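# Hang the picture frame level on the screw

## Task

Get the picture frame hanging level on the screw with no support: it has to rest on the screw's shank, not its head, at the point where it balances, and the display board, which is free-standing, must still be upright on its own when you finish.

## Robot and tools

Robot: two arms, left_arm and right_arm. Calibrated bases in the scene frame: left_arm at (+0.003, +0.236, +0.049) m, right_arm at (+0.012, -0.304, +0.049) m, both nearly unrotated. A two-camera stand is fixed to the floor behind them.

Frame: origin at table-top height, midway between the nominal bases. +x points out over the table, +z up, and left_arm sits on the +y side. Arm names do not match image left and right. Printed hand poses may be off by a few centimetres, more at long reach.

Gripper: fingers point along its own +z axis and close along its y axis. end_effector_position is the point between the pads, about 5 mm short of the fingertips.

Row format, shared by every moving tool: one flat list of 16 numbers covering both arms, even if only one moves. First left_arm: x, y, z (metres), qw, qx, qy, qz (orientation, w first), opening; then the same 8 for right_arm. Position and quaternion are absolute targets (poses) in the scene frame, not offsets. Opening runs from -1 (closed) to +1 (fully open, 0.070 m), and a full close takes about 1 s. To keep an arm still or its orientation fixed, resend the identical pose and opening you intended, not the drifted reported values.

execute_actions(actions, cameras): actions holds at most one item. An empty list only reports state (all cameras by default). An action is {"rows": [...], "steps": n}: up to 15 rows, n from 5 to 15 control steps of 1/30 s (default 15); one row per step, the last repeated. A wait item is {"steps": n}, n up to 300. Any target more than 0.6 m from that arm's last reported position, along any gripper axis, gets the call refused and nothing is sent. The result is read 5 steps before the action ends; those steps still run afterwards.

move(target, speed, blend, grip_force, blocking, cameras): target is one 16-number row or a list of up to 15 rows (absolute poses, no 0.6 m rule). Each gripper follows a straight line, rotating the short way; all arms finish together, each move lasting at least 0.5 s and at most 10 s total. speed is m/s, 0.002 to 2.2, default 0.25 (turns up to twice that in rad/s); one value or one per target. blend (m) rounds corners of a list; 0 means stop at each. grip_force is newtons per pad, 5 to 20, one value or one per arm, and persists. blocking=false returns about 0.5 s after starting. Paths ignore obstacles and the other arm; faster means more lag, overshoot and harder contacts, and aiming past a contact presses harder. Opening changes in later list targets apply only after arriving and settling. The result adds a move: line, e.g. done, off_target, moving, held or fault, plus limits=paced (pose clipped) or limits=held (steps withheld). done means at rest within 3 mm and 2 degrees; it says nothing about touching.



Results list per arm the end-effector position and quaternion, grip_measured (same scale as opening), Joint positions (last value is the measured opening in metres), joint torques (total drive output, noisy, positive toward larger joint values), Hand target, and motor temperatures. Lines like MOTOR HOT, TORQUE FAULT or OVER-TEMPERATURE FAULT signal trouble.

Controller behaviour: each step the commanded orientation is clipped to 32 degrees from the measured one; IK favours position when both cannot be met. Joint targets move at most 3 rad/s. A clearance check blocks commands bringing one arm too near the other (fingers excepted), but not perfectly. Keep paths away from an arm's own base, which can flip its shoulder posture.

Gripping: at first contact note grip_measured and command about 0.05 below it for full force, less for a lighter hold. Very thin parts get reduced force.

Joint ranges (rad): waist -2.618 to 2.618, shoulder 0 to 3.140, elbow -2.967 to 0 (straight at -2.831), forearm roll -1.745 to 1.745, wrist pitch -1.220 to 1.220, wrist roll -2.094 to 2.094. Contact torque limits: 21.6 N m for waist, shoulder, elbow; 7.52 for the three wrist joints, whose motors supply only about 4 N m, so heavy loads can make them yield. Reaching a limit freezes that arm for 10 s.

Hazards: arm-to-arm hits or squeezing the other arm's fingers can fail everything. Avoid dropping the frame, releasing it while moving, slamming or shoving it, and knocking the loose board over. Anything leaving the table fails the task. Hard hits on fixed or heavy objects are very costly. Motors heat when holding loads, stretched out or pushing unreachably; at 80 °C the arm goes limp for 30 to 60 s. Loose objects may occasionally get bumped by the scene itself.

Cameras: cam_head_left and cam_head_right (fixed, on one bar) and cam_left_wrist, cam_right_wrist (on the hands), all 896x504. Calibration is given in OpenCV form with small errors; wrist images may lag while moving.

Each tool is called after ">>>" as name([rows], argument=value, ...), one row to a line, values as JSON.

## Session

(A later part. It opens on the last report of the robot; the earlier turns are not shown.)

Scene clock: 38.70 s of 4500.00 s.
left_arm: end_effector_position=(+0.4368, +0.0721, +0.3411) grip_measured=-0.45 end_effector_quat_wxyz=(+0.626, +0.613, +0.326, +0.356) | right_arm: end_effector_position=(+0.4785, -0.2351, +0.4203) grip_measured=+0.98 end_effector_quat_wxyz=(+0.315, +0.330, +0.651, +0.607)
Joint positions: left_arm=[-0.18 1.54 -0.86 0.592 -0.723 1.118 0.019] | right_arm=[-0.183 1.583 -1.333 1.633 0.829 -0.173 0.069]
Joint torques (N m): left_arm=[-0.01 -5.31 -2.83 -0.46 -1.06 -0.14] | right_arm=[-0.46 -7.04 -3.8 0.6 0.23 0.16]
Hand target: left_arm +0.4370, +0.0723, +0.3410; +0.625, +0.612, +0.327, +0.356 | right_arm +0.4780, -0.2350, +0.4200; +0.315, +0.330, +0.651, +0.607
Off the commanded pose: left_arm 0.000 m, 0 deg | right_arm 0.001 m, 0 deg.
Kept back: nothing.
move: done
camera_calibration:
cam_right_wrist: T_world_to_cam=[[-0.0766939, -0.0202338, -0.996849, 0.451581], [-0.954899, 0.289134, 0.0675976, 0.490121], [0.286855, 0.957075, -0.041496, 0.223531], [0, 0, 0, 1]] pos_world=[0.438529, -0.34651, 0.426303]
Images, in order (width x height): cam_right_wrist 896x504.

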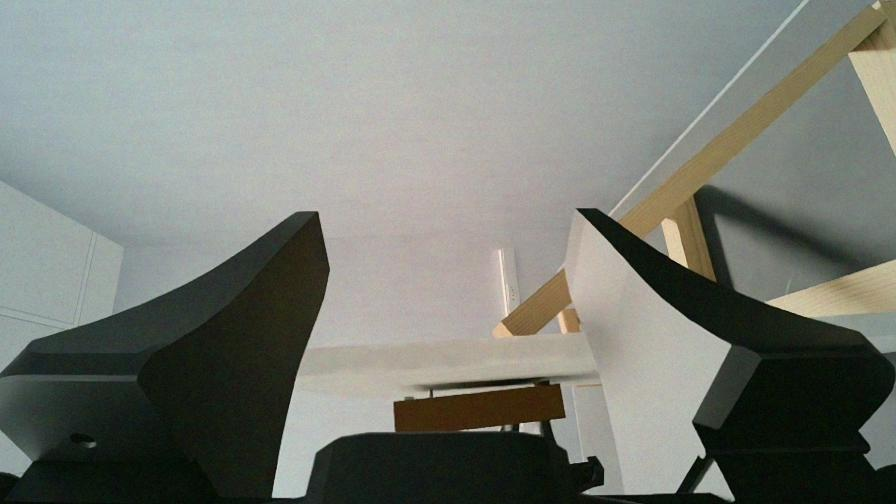

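>>> move([
  [0.4370,0.0723,0.3310,0.6252,0.6123,0.3266,0.3564,-0.72,0.478,-0.235,0.42,0.315,0.330,0.651,0.607,1],
], speed=0.04, cameras=["cam_right_wrist"])

>>> zoom_image(camera="cam_right_wrist", region=[390, 370, 450, 410])

Scene clock: 41.57 s of 4500.00 s.
left_arm: end_effector_position=(+0.4370, +0.0722, +0.3307) grip_measured=-0.45 end_effector_quat_wxyz=(+0.625, +0.613, +0.327, +0.356) | right_arm: end_effector_position=(+0.4782, -0.2350, +0.4199) grip_measured=+0.98 end_effector_quat_wxyz=(+0.315, +0.330, +0.651, +0.607)
Joint positions: left_arm=[-0.18 1.56 -0.836 0.565 -0.759 1.153 0.019] | right_arm=[-0.183 1.582 -1.331 1.633 0.829 -0.173 0.069]
Joint torques (N m): left_arm=[0.42 -6.12 -3.42 -0.54 -1.66 -0.18] | right_arm=[0.68 -7.08 -3.75 0.61 0.23 0.17]
Hand target: left_arm +0.4370, +0.0723, +0.3310; +0.625, +0.612, +0.327, +0.356 | right_arm +0.4780, -0.2350, +0.4200; +0.315, +0.330, +0.651, +0.607
Off the commanded pose: left_arm 0.000 m, 0 deg | right_arm 0.000 m, 0 deg.
Kept back: nothing.
move: done
camera_calibration:
cam_right_wrist: T_world_to_cam=[[-0.0775775, -0.0200313, -0.996785, 0.451599], [-0.954824, 0.289168, 0.0685007, 0.489523], [0.286866, 0.957069, -0.0415593, 0.223497], [0, 0, 0, 1]] pos_world=[0.438329, -0.34641, 0.425903]
Images, in order (width x height): cam_right_wrist 896x504.

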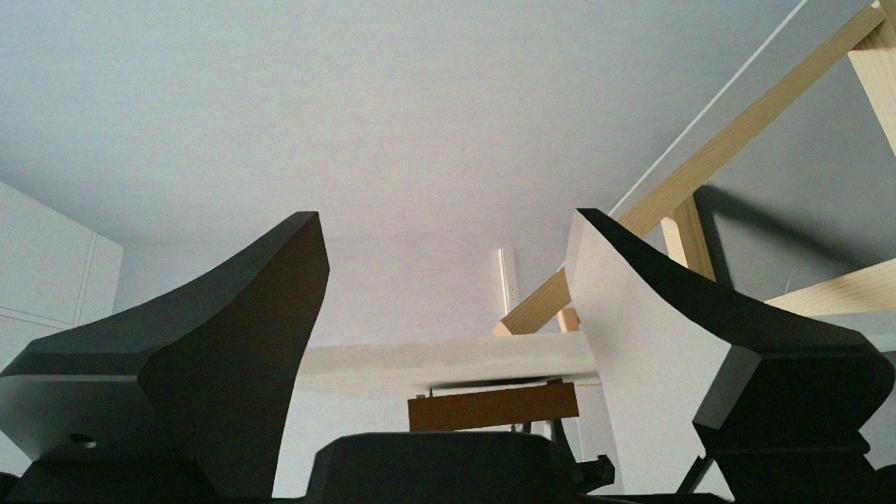

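Scaled by 8.400 from the camera's 896x504 image, which has a finer 1280x720 frame.

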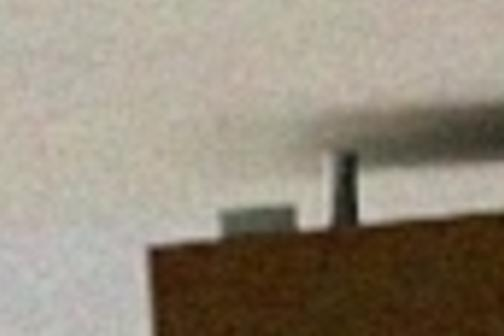

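>>> move([
  [0.4370,0.0723,0.3275,0.6252,0.6123,0.3266,0.3564,-0.72,0.478,-0.235,0.42,0.315,0.330,0.651,0.607,1],
], speed=0.03, cameras=["cam_right_wrist"])

>>> zoom_image(camera="cam_right_wrist", region=[390, 370, 450, 410])

>>> move([
  [0.4370,0.0723,0.3255,0.6252,0.6123,0.3266,0.3564,-0.72,0.478,-0.235,0.42,0.315,0.330,0.651,0.607,1],
], speed=0.03, cameras=["cam_right_wrist"])

>>> zoom_image(camera="cam_right_wrist", region=[390, 370, 450, 410])

Scene clock: 43.83 s of 4500.00 s.
left_arm: end_effector_position=(+0.4370, +0.0721, +0.3280) grip_measured=-0.45 end_effector_quat_wxyz=(+0.626, +0.612, +0.326, +0.357) | right_arm: end_effector_position=(+0.4782, -0.2350, +0.4199) grip_measured=+0.98 end_effector_quat_wxyz=(+0.315, +0.330, +0.651, +0.607)
Joint positions: left_arm=[-0.18 1.567 -0.829 0.558 -0.772 1.164 0.019] | right_arm=[-0.183 1.582 -1.331 1.633 0.829 -0.173 0.069]
Joint torques (N m): left_arm=[0.11 -6.25 -3.03 -0.57 -1.94 0.01] | right_arm=[0.67 -7.06 -3.8 0.61 0.21 0.16]
Hand target: left_arm +0.4370, +0.0723, +0.3275; +0.625, +0.612, +0.327, +0.356 | right_arm +0.4780, -0.2350, +0.4200; +0.315, +0.330, +0.651, +0.607
Off the commanded pose: left_arm 0.001 m, 0 deg | right_arm 0.000 m, 0 deg.
Kept back: nothing.
move: done
camera_calibration:
cam_right_wrist: T_world_to_cam=[[-0.0775775, -0.0200313, -0.996785, 0.451599], [-0.954824, 0.289168, 0.0685007, 0.489523], [0.286866, 0.957069, -0.0415593, 0.223497], [0, 0, 0, 1]] pos_world=[0.438329, -0.34641, 0.425903]
Images, in order (width x height): cam_right_wrist 896x504.

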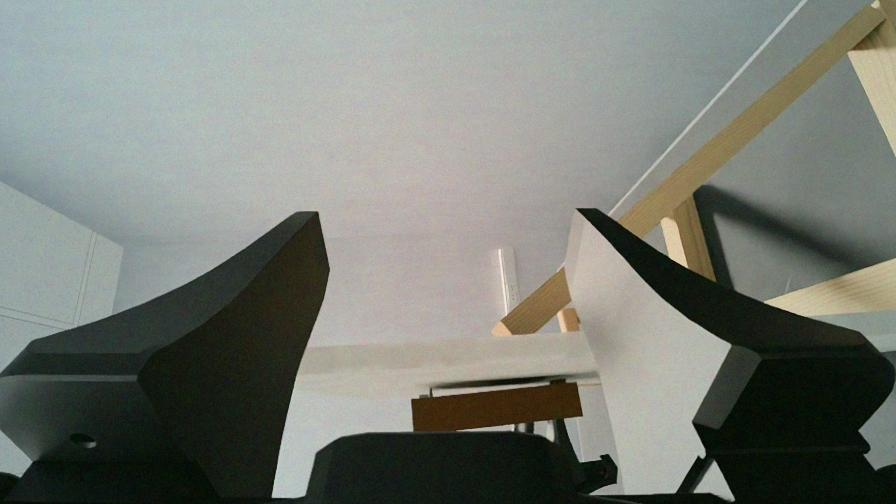

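Scaled by 8.400 from the camera's 896x504 image, which has a finer 1280x720 frame.

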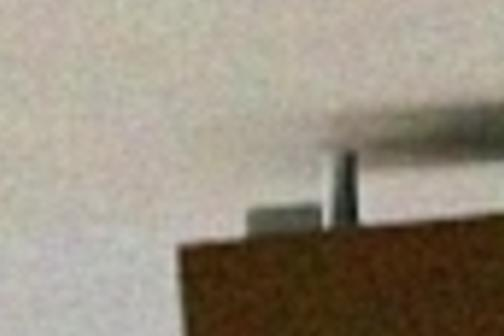

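Scene clock: 44.53 s of 4500.00 s.
left_arm: end_effector_position=(+0.4369, +0.0721, +0.3260) grip_measured=-0.45 end_effector_quat_wxyz=(+0.626, +0.612, +0.326, +0.357) | right_arm: end_effector_position=(+0.4782, -0.2350, +0.4199) grip_measured=+0.98 end_effector_quat_wxyz=(+0.315, +0.330, +0.651, +0.607)
Joint positions: left_arm=[-0.18 1.571 -0.824 0.553 -0.78 1.171 0.019] | right_arm=[-0.183 1.582 -1.331 1.633 0.829 -0.173 0.069]
Joint torques (N m): left_arm=[-0.29 -5.87 -3.05 -0.53 -1.82 -0.01] | right_arm=[0.68 -7.03 -3.81 0.61 0.21 0.17]
Hand target: left_arm +0.4370, +0.0723, +0.3255; +0.625, +0.612, +0.327, +0.356 | right_arm +0.4780, -0.2350, +0.4200; +0.315, +0.330, +0.651, +0.607
Off the commanded pose: left_arm 0.001 m, 0 deg | right_arm 0.000 m, 0 deg.
Kept back: nothing.
move: done
camera_calibration:
cam_right_wrist: T_world_to_cam=[[-0.0775775, -0.0200313, -0.996785, 0.451599], [-0.954824, 0.289168, 0.0685007, 0.489523], [0.286866, 0.957069, -0.0415593, 0.223497], [0, 0, 0, 1]] pos_world=[0.438329, -0.34641, 0.425903]
Images, in order (width x height): cam_right_wrist 896x504.

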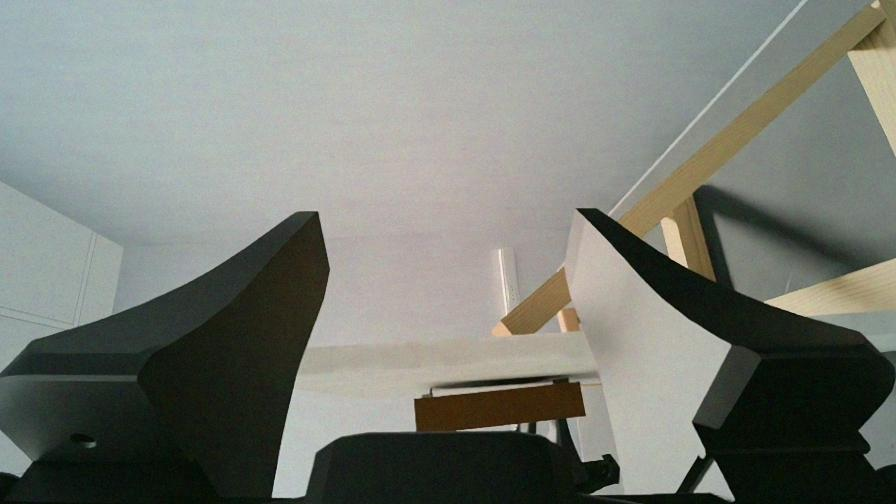

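Scaled by 8.400 from the camera's 896x504 image, which has a finer 1280x720 frame.

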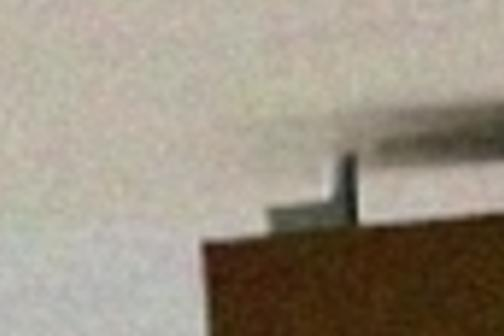

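>>> move([
  [0.4370,0.0723,0.3235,0.6252,0.6123,0.3266,0.3564,-0.72,0.478,-0.235,0.42,0.315,0.330,0.651,0.607,1],
], speed=0.03, cameras=["cam_right_wrist"])

>>> zoom_image(camera="cam_right_wrist", region=[390, 370, 450, 410])

>>> move([
  [0.4370,0.0723,0.3220,0.6252,0.6123,0.3266,0.3564,-0.72,0.478,-0.235,0.42,0.315,0.330,0.651,0.607,1],
], speed=0.03, cameras=["cam_right_wrist"])

>>> zoom_image(camera="cam_right_wrist", region=[390, 370, 450, 410])

Scene clock: 45.67 s of 4500.00 s.
left_arm: end_effector_position=(+0.4369, +0.0721, +0.3248) grip_measured=-0.45 end_effector_quat_wxyz=(+0.626, +0.612, +0.326, +0.357) | right_arm: end_effector_position=(+0.4782, -0.2350, +0.4199) grip_measured=+0.98 end_effector_quat_wxyz=(+0.315, +0.330, +0.651, +0.607)
Joint positions: left_arm=[-0.18 1.574 -0.821 0.547 -0.788 1.177 0.019] | right_arm=[-0.183 1.582 -1.331 1.633 0.829 -0.173 0.069]
Joint torques (N m): left_arm=[-0.93 -4.29 -1.22 0.1 -0.92 0.08] | right_arm=[0.73 -7.04 -3.78 0.61 0.2 0.17]
Hand target: left_arm +0.4370, +0.0723, +0.3235; +0.625, +0.612, +0.327, +0.356 | right_arm +0.4780, -0.2350, +0.4200; +0.315, +0.330, +0.651, +0.607
Off the commanded pose: left_arm 0.001 m, 0 deg | right_arm 0.000 m, 0 deg.
Kept back: nothing.
move: done
camera_calibration:
cam_right_wrist: T_world_to_cam=[[-0.0775775, -0.0200313, -0.996785, 0.451599], [-0.954824, 0.289168, 0.0685007, 0.489523], [0.286866, 0.957069, -0.0415593, 0.223497], [0, 0, 0, 1]] pos_world=[0.438329, -0.34641, 0.425903]
Images, in order (width x height): cam_right_wrist 896x504.

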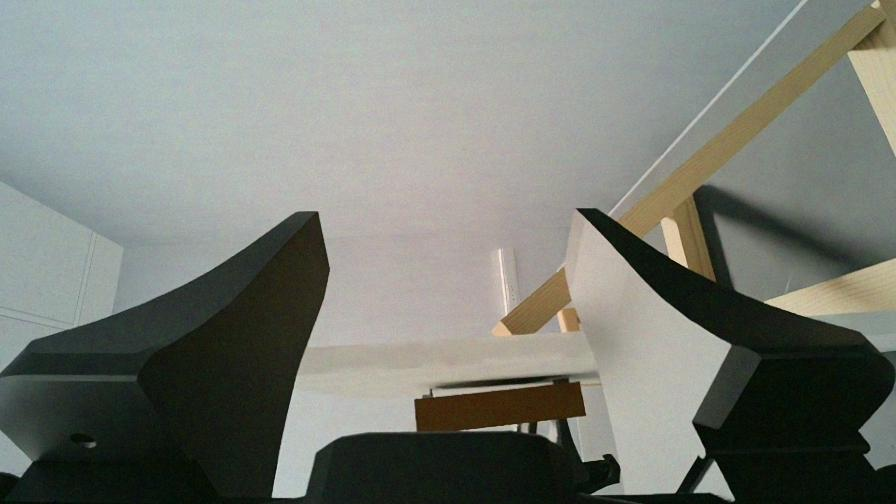

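Scaled by 8.400 from the camera's 896x504 image, which has a finer 1280x720 frame.

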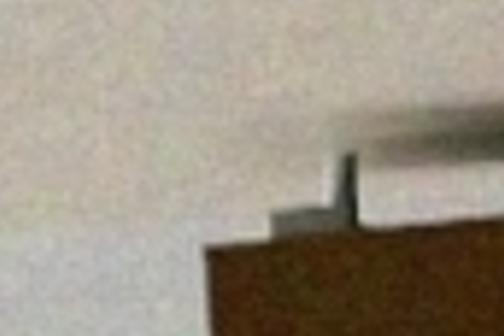

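Scene clock: 46.37 s of 4500.00 s.
left_arm: end_effector_position=(+0.4371, +0.0726, +0.3237) grip_measured=-0.45 end_effector_quat_wxyz=(+0.626, +0.611, +0.326, +0.358) | right_arm: end_effector_position=(+0.4782, -0.2350, +0.4199) grip_measured=+0.98 end_effector_quat_wxyz=(+0.315, +0.330, +0.651, +0.607)
Joint positions: left_arm=[-0.179 1.577 -0.818 0.544 -0.794 1.182 0.019] | right_arm=[-0.183 1.582 -1.331 1.633 0.829 -0.173 0.069]
Joint torques (N m): left_arm=[-2.41 -2.21 0.42 0.74 0.41 0.12] | right_arm=[0.69 -7.05 -3.77 0.61 0.2 0.18]
Hand target: left_arm +0.4370, +0.0723, +0.3220; +0.625, +0.612, +0.327, +0.357 | right_arm +0.4780, -0.2350, +0.4200; +0.315, +0.330, +0.651, +0.607
Off the commanded pose: left_arm 0.002 m, 0 deg | right_arm 0.000 m, 0 deg.
Kept back: nothing.
move: done
camera_calibration:
cam_right_wrist: T_world_to_cam=[[-0.0775775, -0.0200313, -0.996785, 0.451599], [-0.954824, 0.289168, 0.0685007, 0.489523], [0.286866, 0.957069, -0.0415593, 0.223497], [0, 0, 0, 1]] pos_world=[0.438329, -0.34641, 0.425903]
Images, in order (width x height): cam_right_wrist 896x504.

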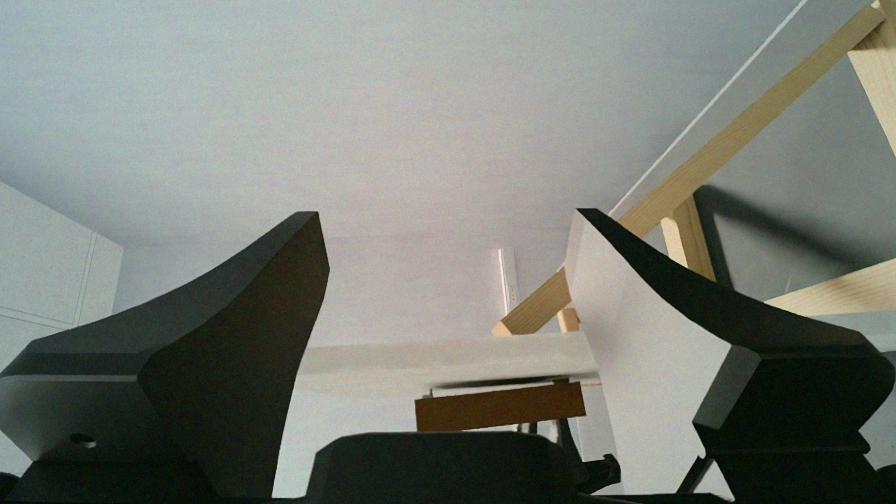

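Scaled by 8.400 from the camera's 896x504 image, which has a finer 1280x720 frame.

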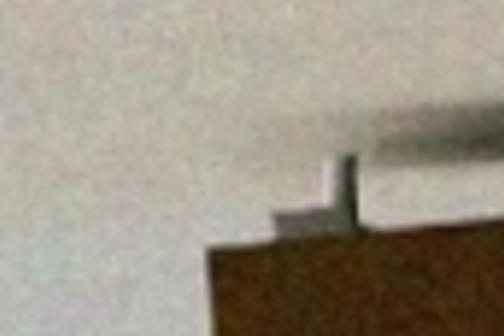

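>>> move([
  [0.4370,0.0723,0.3250,0.6252,0.6123,0.3266,0.3564,-0.72,0.478,-0.235,0.42,0.315,0.330,0.651,0.607,1],
  [0.4370,0.0723,0.3250,0.6252,0.6123,0.3266,0.3564,-0.30,0.478,-0.235,0.42,0.315,0.330,0.651,0.607,1],
], speed=0.05, cameras=["cam_left_wrist","cam_right_wrist"])

>>> zoom_image(camera="cam_right_wrist", region=[390, 370, 450, 410])

Scene clock: 47.97 s of 4500.00 s.
left_arm: end_effector_position=(+0.4366, +0.0710, +0.3231) grip_measured=-0.30 end_effector_quat_wxyz=(+0.624, +0.614, +0.327, +0.355) | right_arm: end_effector_position=(+0.4782, -0.2350, +0.4199) grip_measured=+0.98 end_effector_quat_wxyz=(+0.315, +0.330, +0.651, +0.607)
Joint positions: left_arm=[-0.182 1.574 -0.821 0.552 -0.78 1.173 0.025] | right_arm=[-0.183 1.582 -1.331 1.633 0.829 -0.173 0.069]
Joint torques (N m): left_arm=[0.26 -6.03 -3.46 -0.49 -1.36 -0.05] | right_arm=[0.7 -7.03 -3.79 0.62 0.18 0.16]
Hand target: left_arm +0.4370, +0.0723, +0.3250; +0.625, +0.612, +0.327, +0.356 | right_arm +0.4780, -0.2350, +0.4200; +0.315, +0.330, +0.651, +0.607
Off the commanded pose: left_arm 0.002 m, 0 deg | right_arm 0.000 m, 0 deg.
Kept back: nothing.
move: done
camera_calibration:
cam_left_wrist: T_world_to_cam=[[0.0672654, 0.00366547, -0.997728, 0.296281], [-0.0292333, 0.999571, 0.00170138, -0.0582194], [0.997307, 0.0290524, 0.0673437, -0.337531], [0, 0, 0, 1]] pos_world=[0.314991, 0.0669146, 0.318438]
cam_right_wrist: T_world_to_cam=[[-0.0775775, -0.0200313, -0.996785, 0.451599], [-0.954824, 0.289168, 0.0685007, 0.489523], [0.286866, 0.957069, -0.0415593, 0.223497], [0, 0, 0, 1]] pos_world=[0.438329, -0.34641, 0.425903]
Images, in order (width x height): cam_left_wrist 896x504, cam_right_wrist 896x504.

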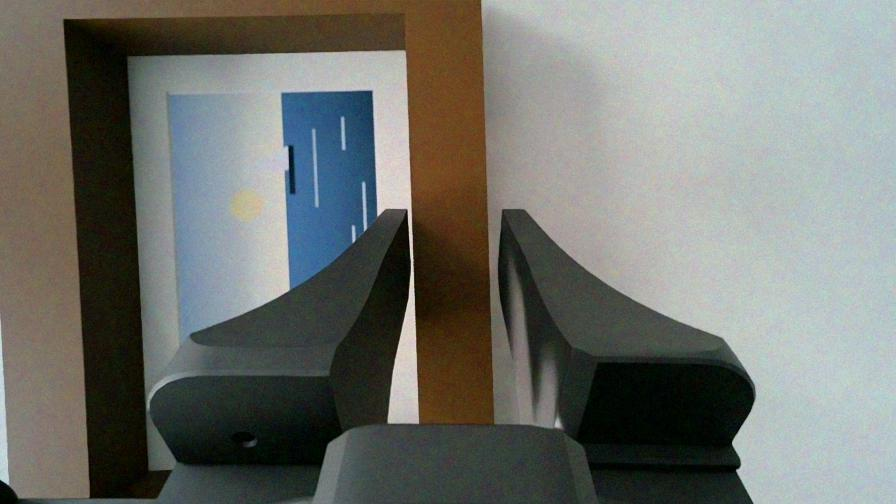

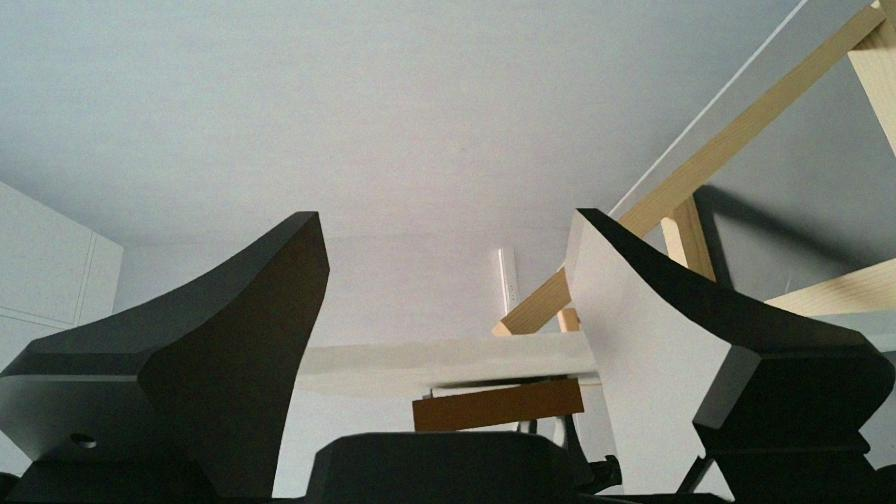

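Scaled by 8.400 from the camera's 896x504 image, which has a finer 1280x720 frame.

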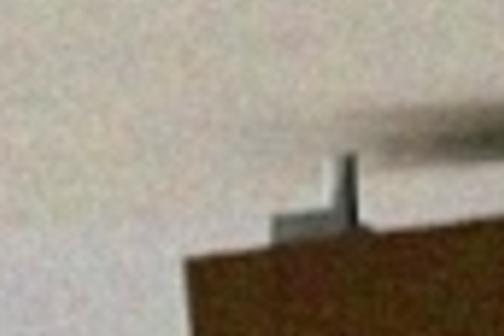

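>>> move([
  [0.4370,0.0723,0.3265,0.6252,0.6123,0.3266,0.3564,-0.12,0.478,-0.235,0.42,0.315,0.330,0.651,0.607,1],
  [0.345,0.0723,0.3255,0.6252,0.6123,0.3266,0.3564,0,0.478,-0.235,0.42,0.315,0.330,0.651,0.607,1],
], speed=[0.05,0.12], cameras=["all"])

>>> zoom_image(camera="cam_right_wrist", region=[390, 370, 450, 410])

>>> zoom_image(camera="cam_left_wrist", region=[130, 20, 600, 480])

>>> zoom_image(camera="cam_head_right", region=[345, 0, 505, 120])

>>> zoom_image(camera="cam_head_left", region=[355, 0, 515, 120])

Scene clock: 50.80 s of 4500.00 s.
left_arm: end_effector_position=(+0.3447, +0.0722, +0.3254) grip_measured=+0.00 end_effector_quat_wxyz=(+0.625, +0.613, +0.327, +0.356) | right_arm: end_effector_position=(+0.4782, -0.2350, +0.4199) grip_measured=+0.98 end_effector_quat_wxyz=(+0.315, +0.330, +0.651, +0.607)
Joint positions: left_arm=[-0.285 1.25 -0.513 0.414 -0.731 1.273 0.035] | right_arm=[-0.183 1.582 -1.331 1.633 0.829 -0.173 0.069]
Joint torques (N m): left_arm=[0.66 -2.56 -3.33 -0.09 -1.43 -0.25] | right_arm=[0.68 -7.05 -3.81 0.62 0.17 0.16]
Hand target: left_arm +0.3450, +0.0723, +0.3255; +0.625, +0.612, +0.327, +0.356 | right_arm +0.4780, -0.2350, +0.4200; +0.315, +0.330, +0.651, +0.607
Off the commanded pose: left_arm 0.000 m, 0 deg | right_arm 0.000 m, 0 deg.
Kept back: nothing.
move: done
camera_calibration:
cam_left_wrist: T_world_to_cam=[[0.0712487, 0.00173582, -0.997457, 0.303405], [-0.0319196, 0.99949, -0.000540676, -0.0603849], [0.996948, 0.031877, 0.0712678, -0.247489], [0, 0, 0, 1]] pos_world=[0.223188, 0.0677167, 0.320239]
cam_right_wrist: T_world_to_cam=[[-0.0775775, -0.0200313, -0.996785, 0.451599], [-0.954824, 0.289168, 0.0685007, 0.489523], [0.286866, 0.957069, -0.0415593, 0.223497], [0, 0, 0, 1]] pos_world=[0.438329, -0.34641, 0.425903]

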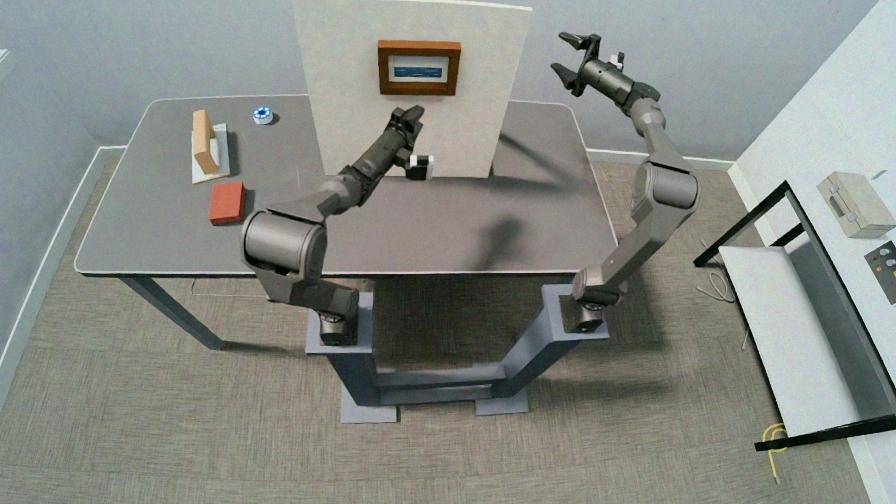

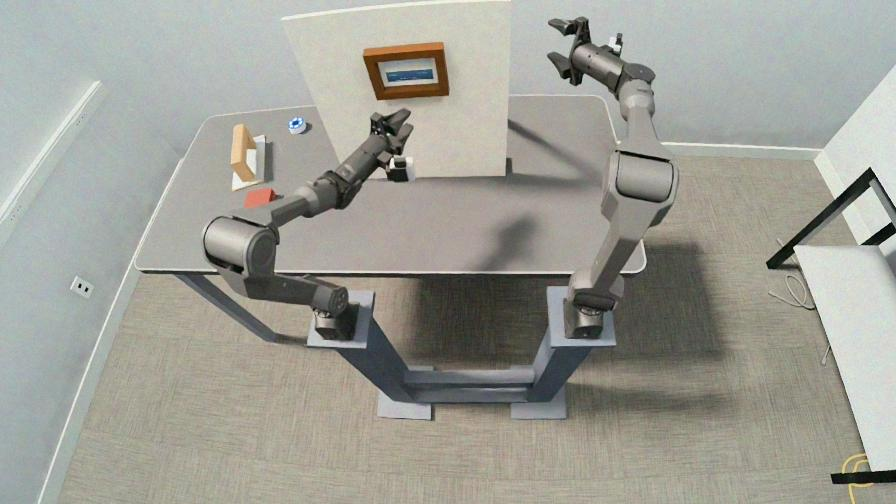

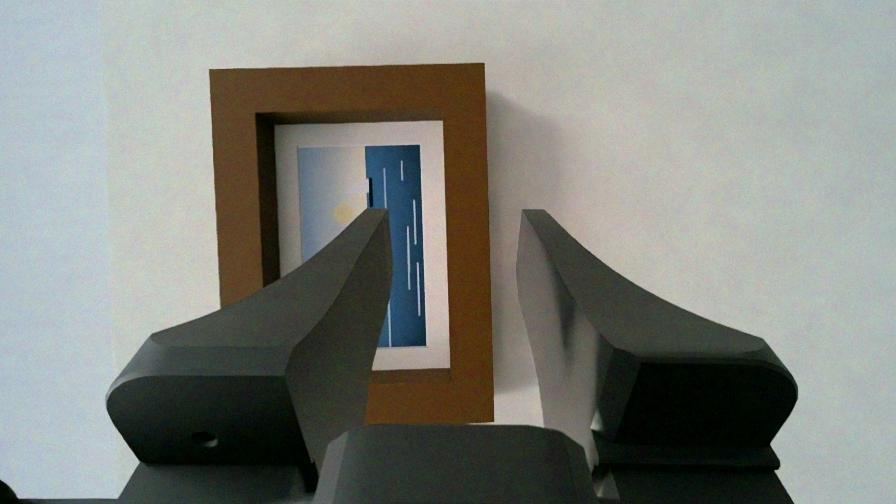

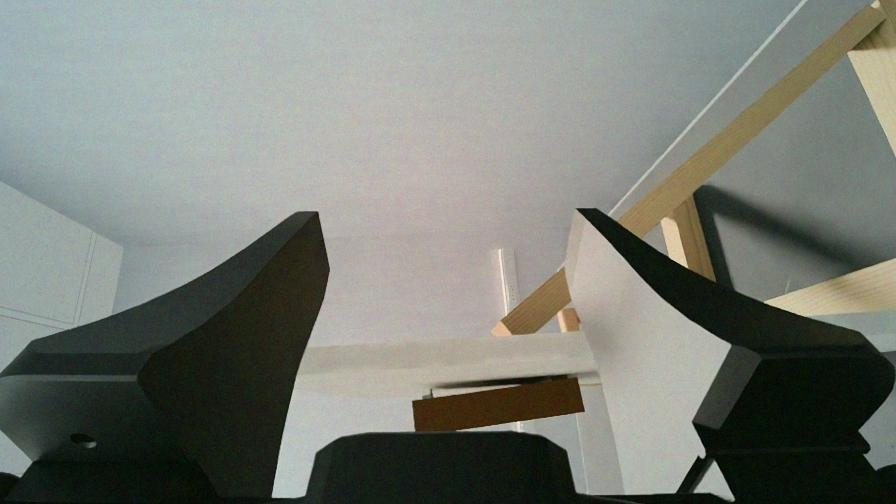

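Scaled by 8.400 from the camera's 896x504 image, which has a finer 1280x720 frame.

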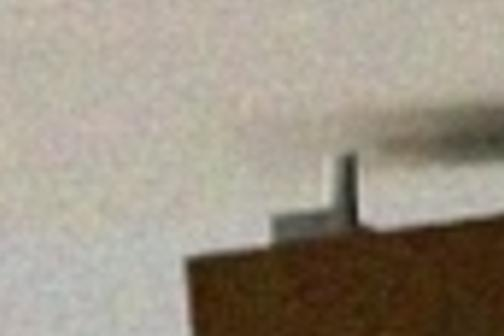

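Scaled by 1.072 from the camera's 896x504 image, which has a finer 1280x720 frame.

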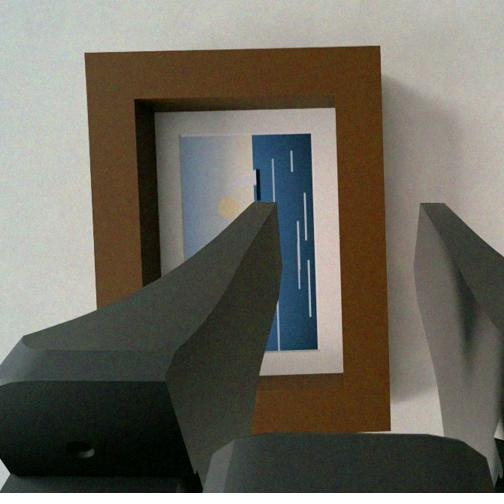

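Scaled by 3.150 from the camera's 896x504 image, which has a finer 1280x720 frame.

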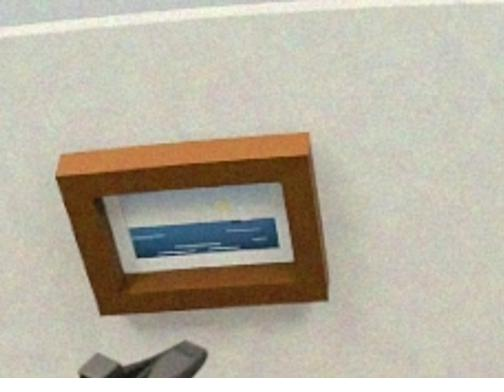

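Scaled by 3.150 from the camera's 896x504 image, which has a finer 1280x720 frame.

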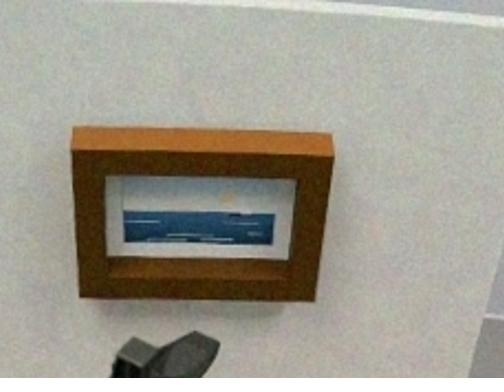

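>>> zoom_image(camera="cam_left_wrist", region=[60, 0, 260, 330])

>>> zoom_image(camera="cam_left_wrist", region=[70, 0, 140, 130])

>>> zoom_image(camera="cam_left_wrist", region=[70, 200, 140, 330])

Scaled by 1.527 from the camera's 896x504 image, which has a finer 1280x720 frame.

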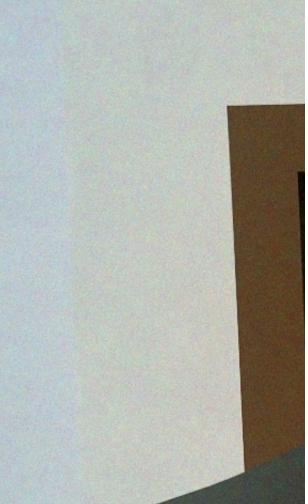

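Scaled by 3.877 from the camera's 896x504 image, which has a finer 1280x720 frame.

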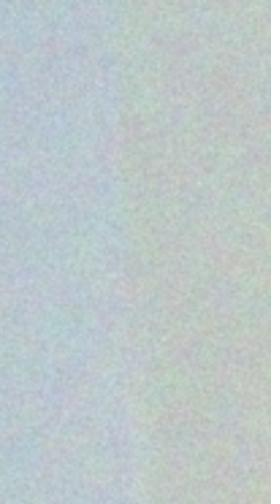

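Scaled by 3.877 from the camera's 896x504 image, which has a finer 1280x720 frame.

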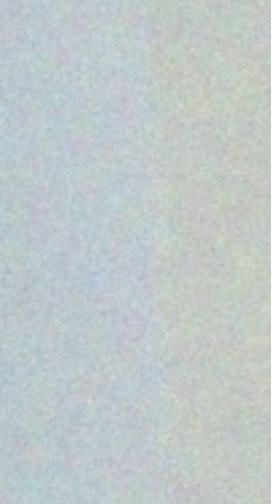

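>>> wait(seconds=0.2, cameras=["all"])

Scene clock: 52.30 s of 4500.00 s.
left_arm: end_effector_position=(+0.3447, +0.0722, +0.3254) grip_measured=+0.00 end_effector_quat_wxyz=(+0.625, +0.613, +0.327, +0.356) | right_arm: end_effector_position=(+0.4782, -0.2350, +0.4199) grip_measured=+0.98 end_effector_quat_wxyz=(+0.315, +0.330, +0.651, +0.607)
Joint positions: left_arm=[-0.285 1.25 -0.513 0.414 -0.731 1.273 0.035] | right_arm=[-0.183 1.582 -1.331 1.633 0.829 -0.173 0.069]
Joint torques (N m): left_arm=[0.43 -2.73 -3.32 -0.1 -1.46 -0.26] | right_arm=[0.73 -7.06 -3.76 0.62 0.17 0.16]
Hand target: left_arm +0.3450, +0.0723, +0.3255; +0.625, +0.612, +0.327, +0.356 | right_arm +0.4780, -0.2350, +0.4200; +0.315, +0.330, +0.651, +0.607
Off the commanded pose: left_arm 0.000 m, 0 deg | right_arm 0.000 m, 0 deg.
Steps of this call (1-45: nothing new was sent). Readings (end_effector_position of left_arm | right_arm):
1: (+0.3447, +0.0722, +0.3254) | (+0.4782, -0.2350, +0.4199)
2: (+0.3447, +0.0722, +0.3254) | (+0.4782, -0.2350, +0.4199)
4: (+0.3447, +0.0722, +0.3254) | (+0.4782, -0.2350, +0.4199)
8: (+0.3447, +0.0722, +0.3254) | (+0.4782, -0.2350, +0.4199)
45: the state above
camera_calibration:
cam_left_wrist: T_world_to_cam=[[0.0712487, 0.00173582, -0.997457, 0.303405], [-0.0319196, 0.99949, -0.000540676, -0.0603849], [0.996948, 0.031877, 0.0712678, -0.247489], [0, 0, 0, 1]] pos_world=[0.223188, 0.0677167, 0.320239]
cam_right_wrist: T_world_to_cam=[[-0.0775775, -0.0200313, -0.996785, 0.451599], [-0.954824, 0.289168, 0.0685007, 0.489523], [0.286866, 0.957069, -0.0415593, 0.223497], [0, 0, 0, 1]] pos_world=[0.438329, -0.34641, 0.425903]

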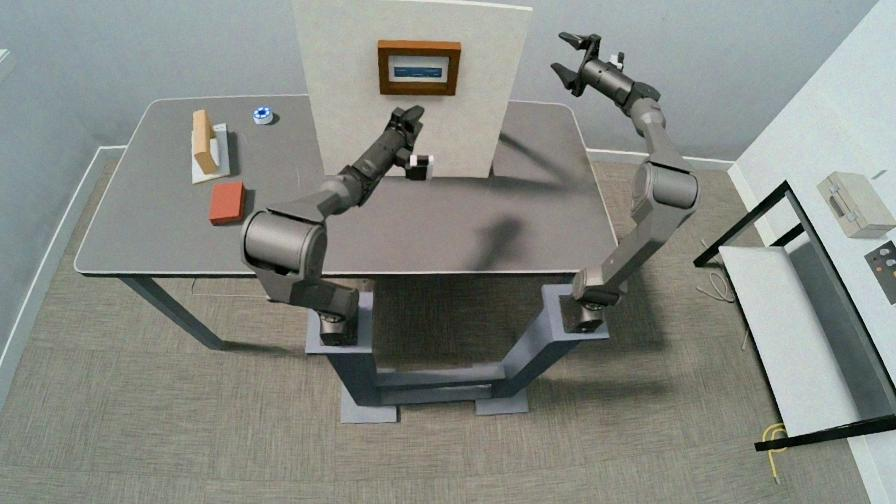

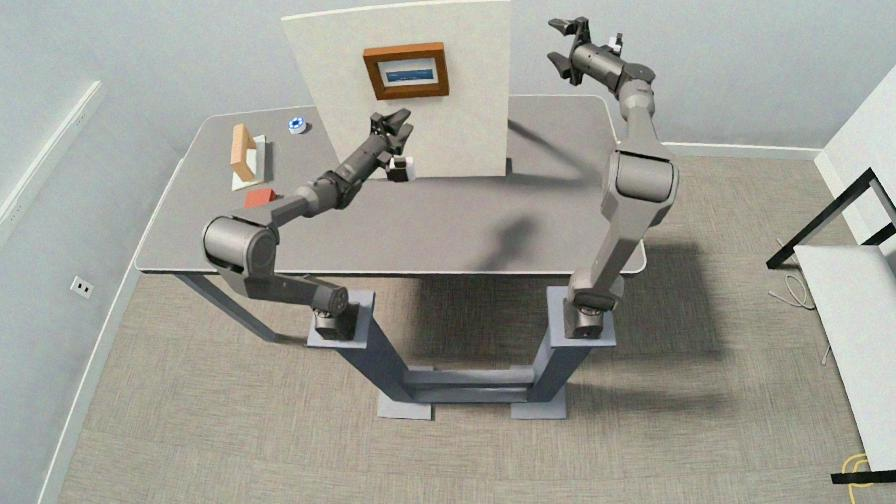

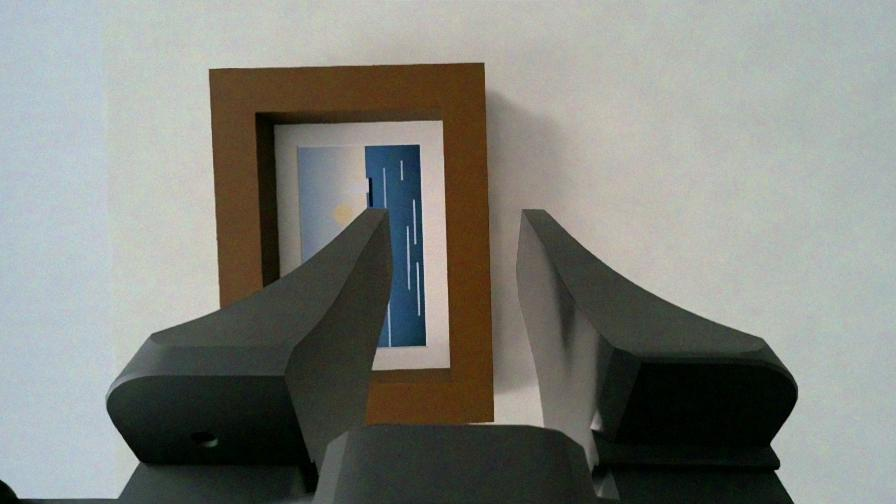

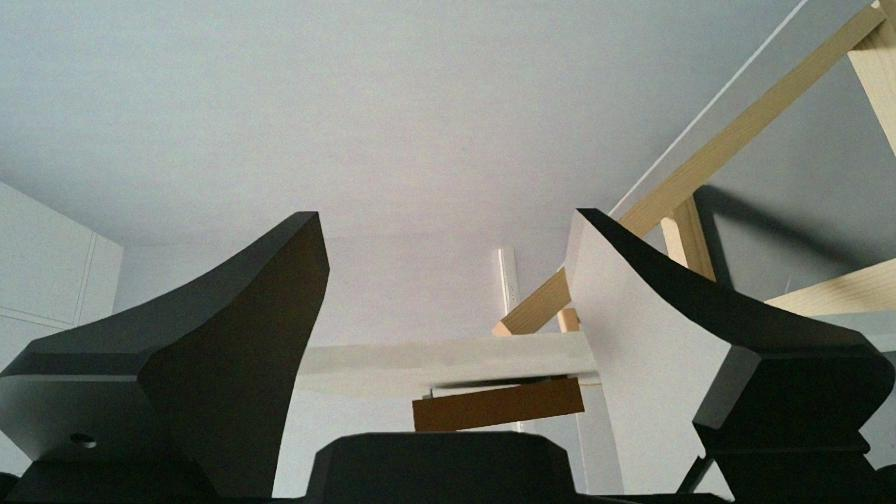

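>>> zoom_image(camera="cam_head_right", region=[270, 0, 400, 73])

>>> zoom_image(camera="cam_head_right", region=[400, 0, 530, 73])

>>> zoom_image(camera="cam_head_right", region=[350, 35, 480, 108])

>>> zoom_image(camera="cam_head_left", region=[360, 0, 540, 101])

Scaled by 3.877 from the camera's 896x504 image, which has a finer 1280x720 frame.

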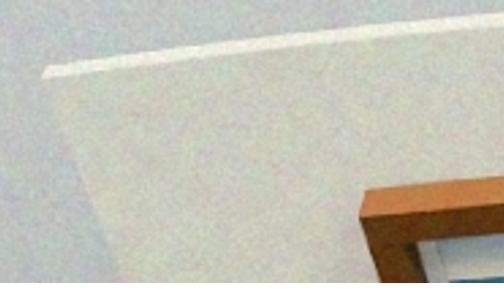

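Scaled by 3.877 from the camera's 896x504 image, which has a finer 1280x720 frame.

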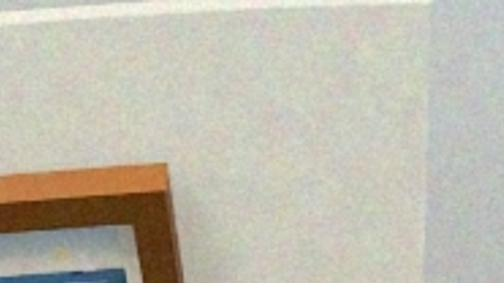

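Scaled by 3.877 from the camera's 896x504 image, which has a finer 1280x720 frame.

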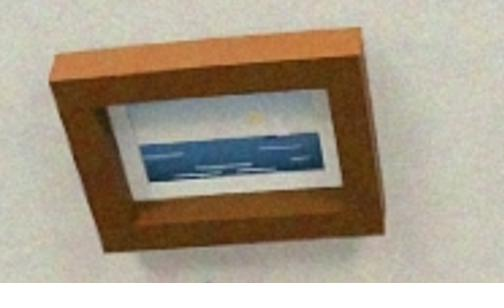

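Scaled by 2.800 from the camera's 896x504 image, which has a finer 1280x720 frame.

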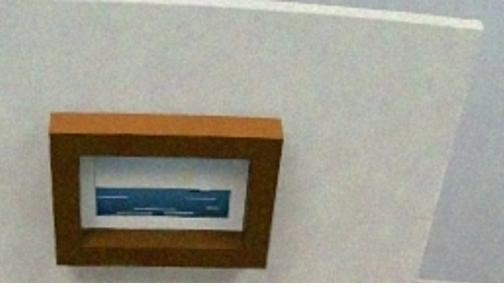

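>>> finished_scene(scene=2)

The scene is finished: the task was done.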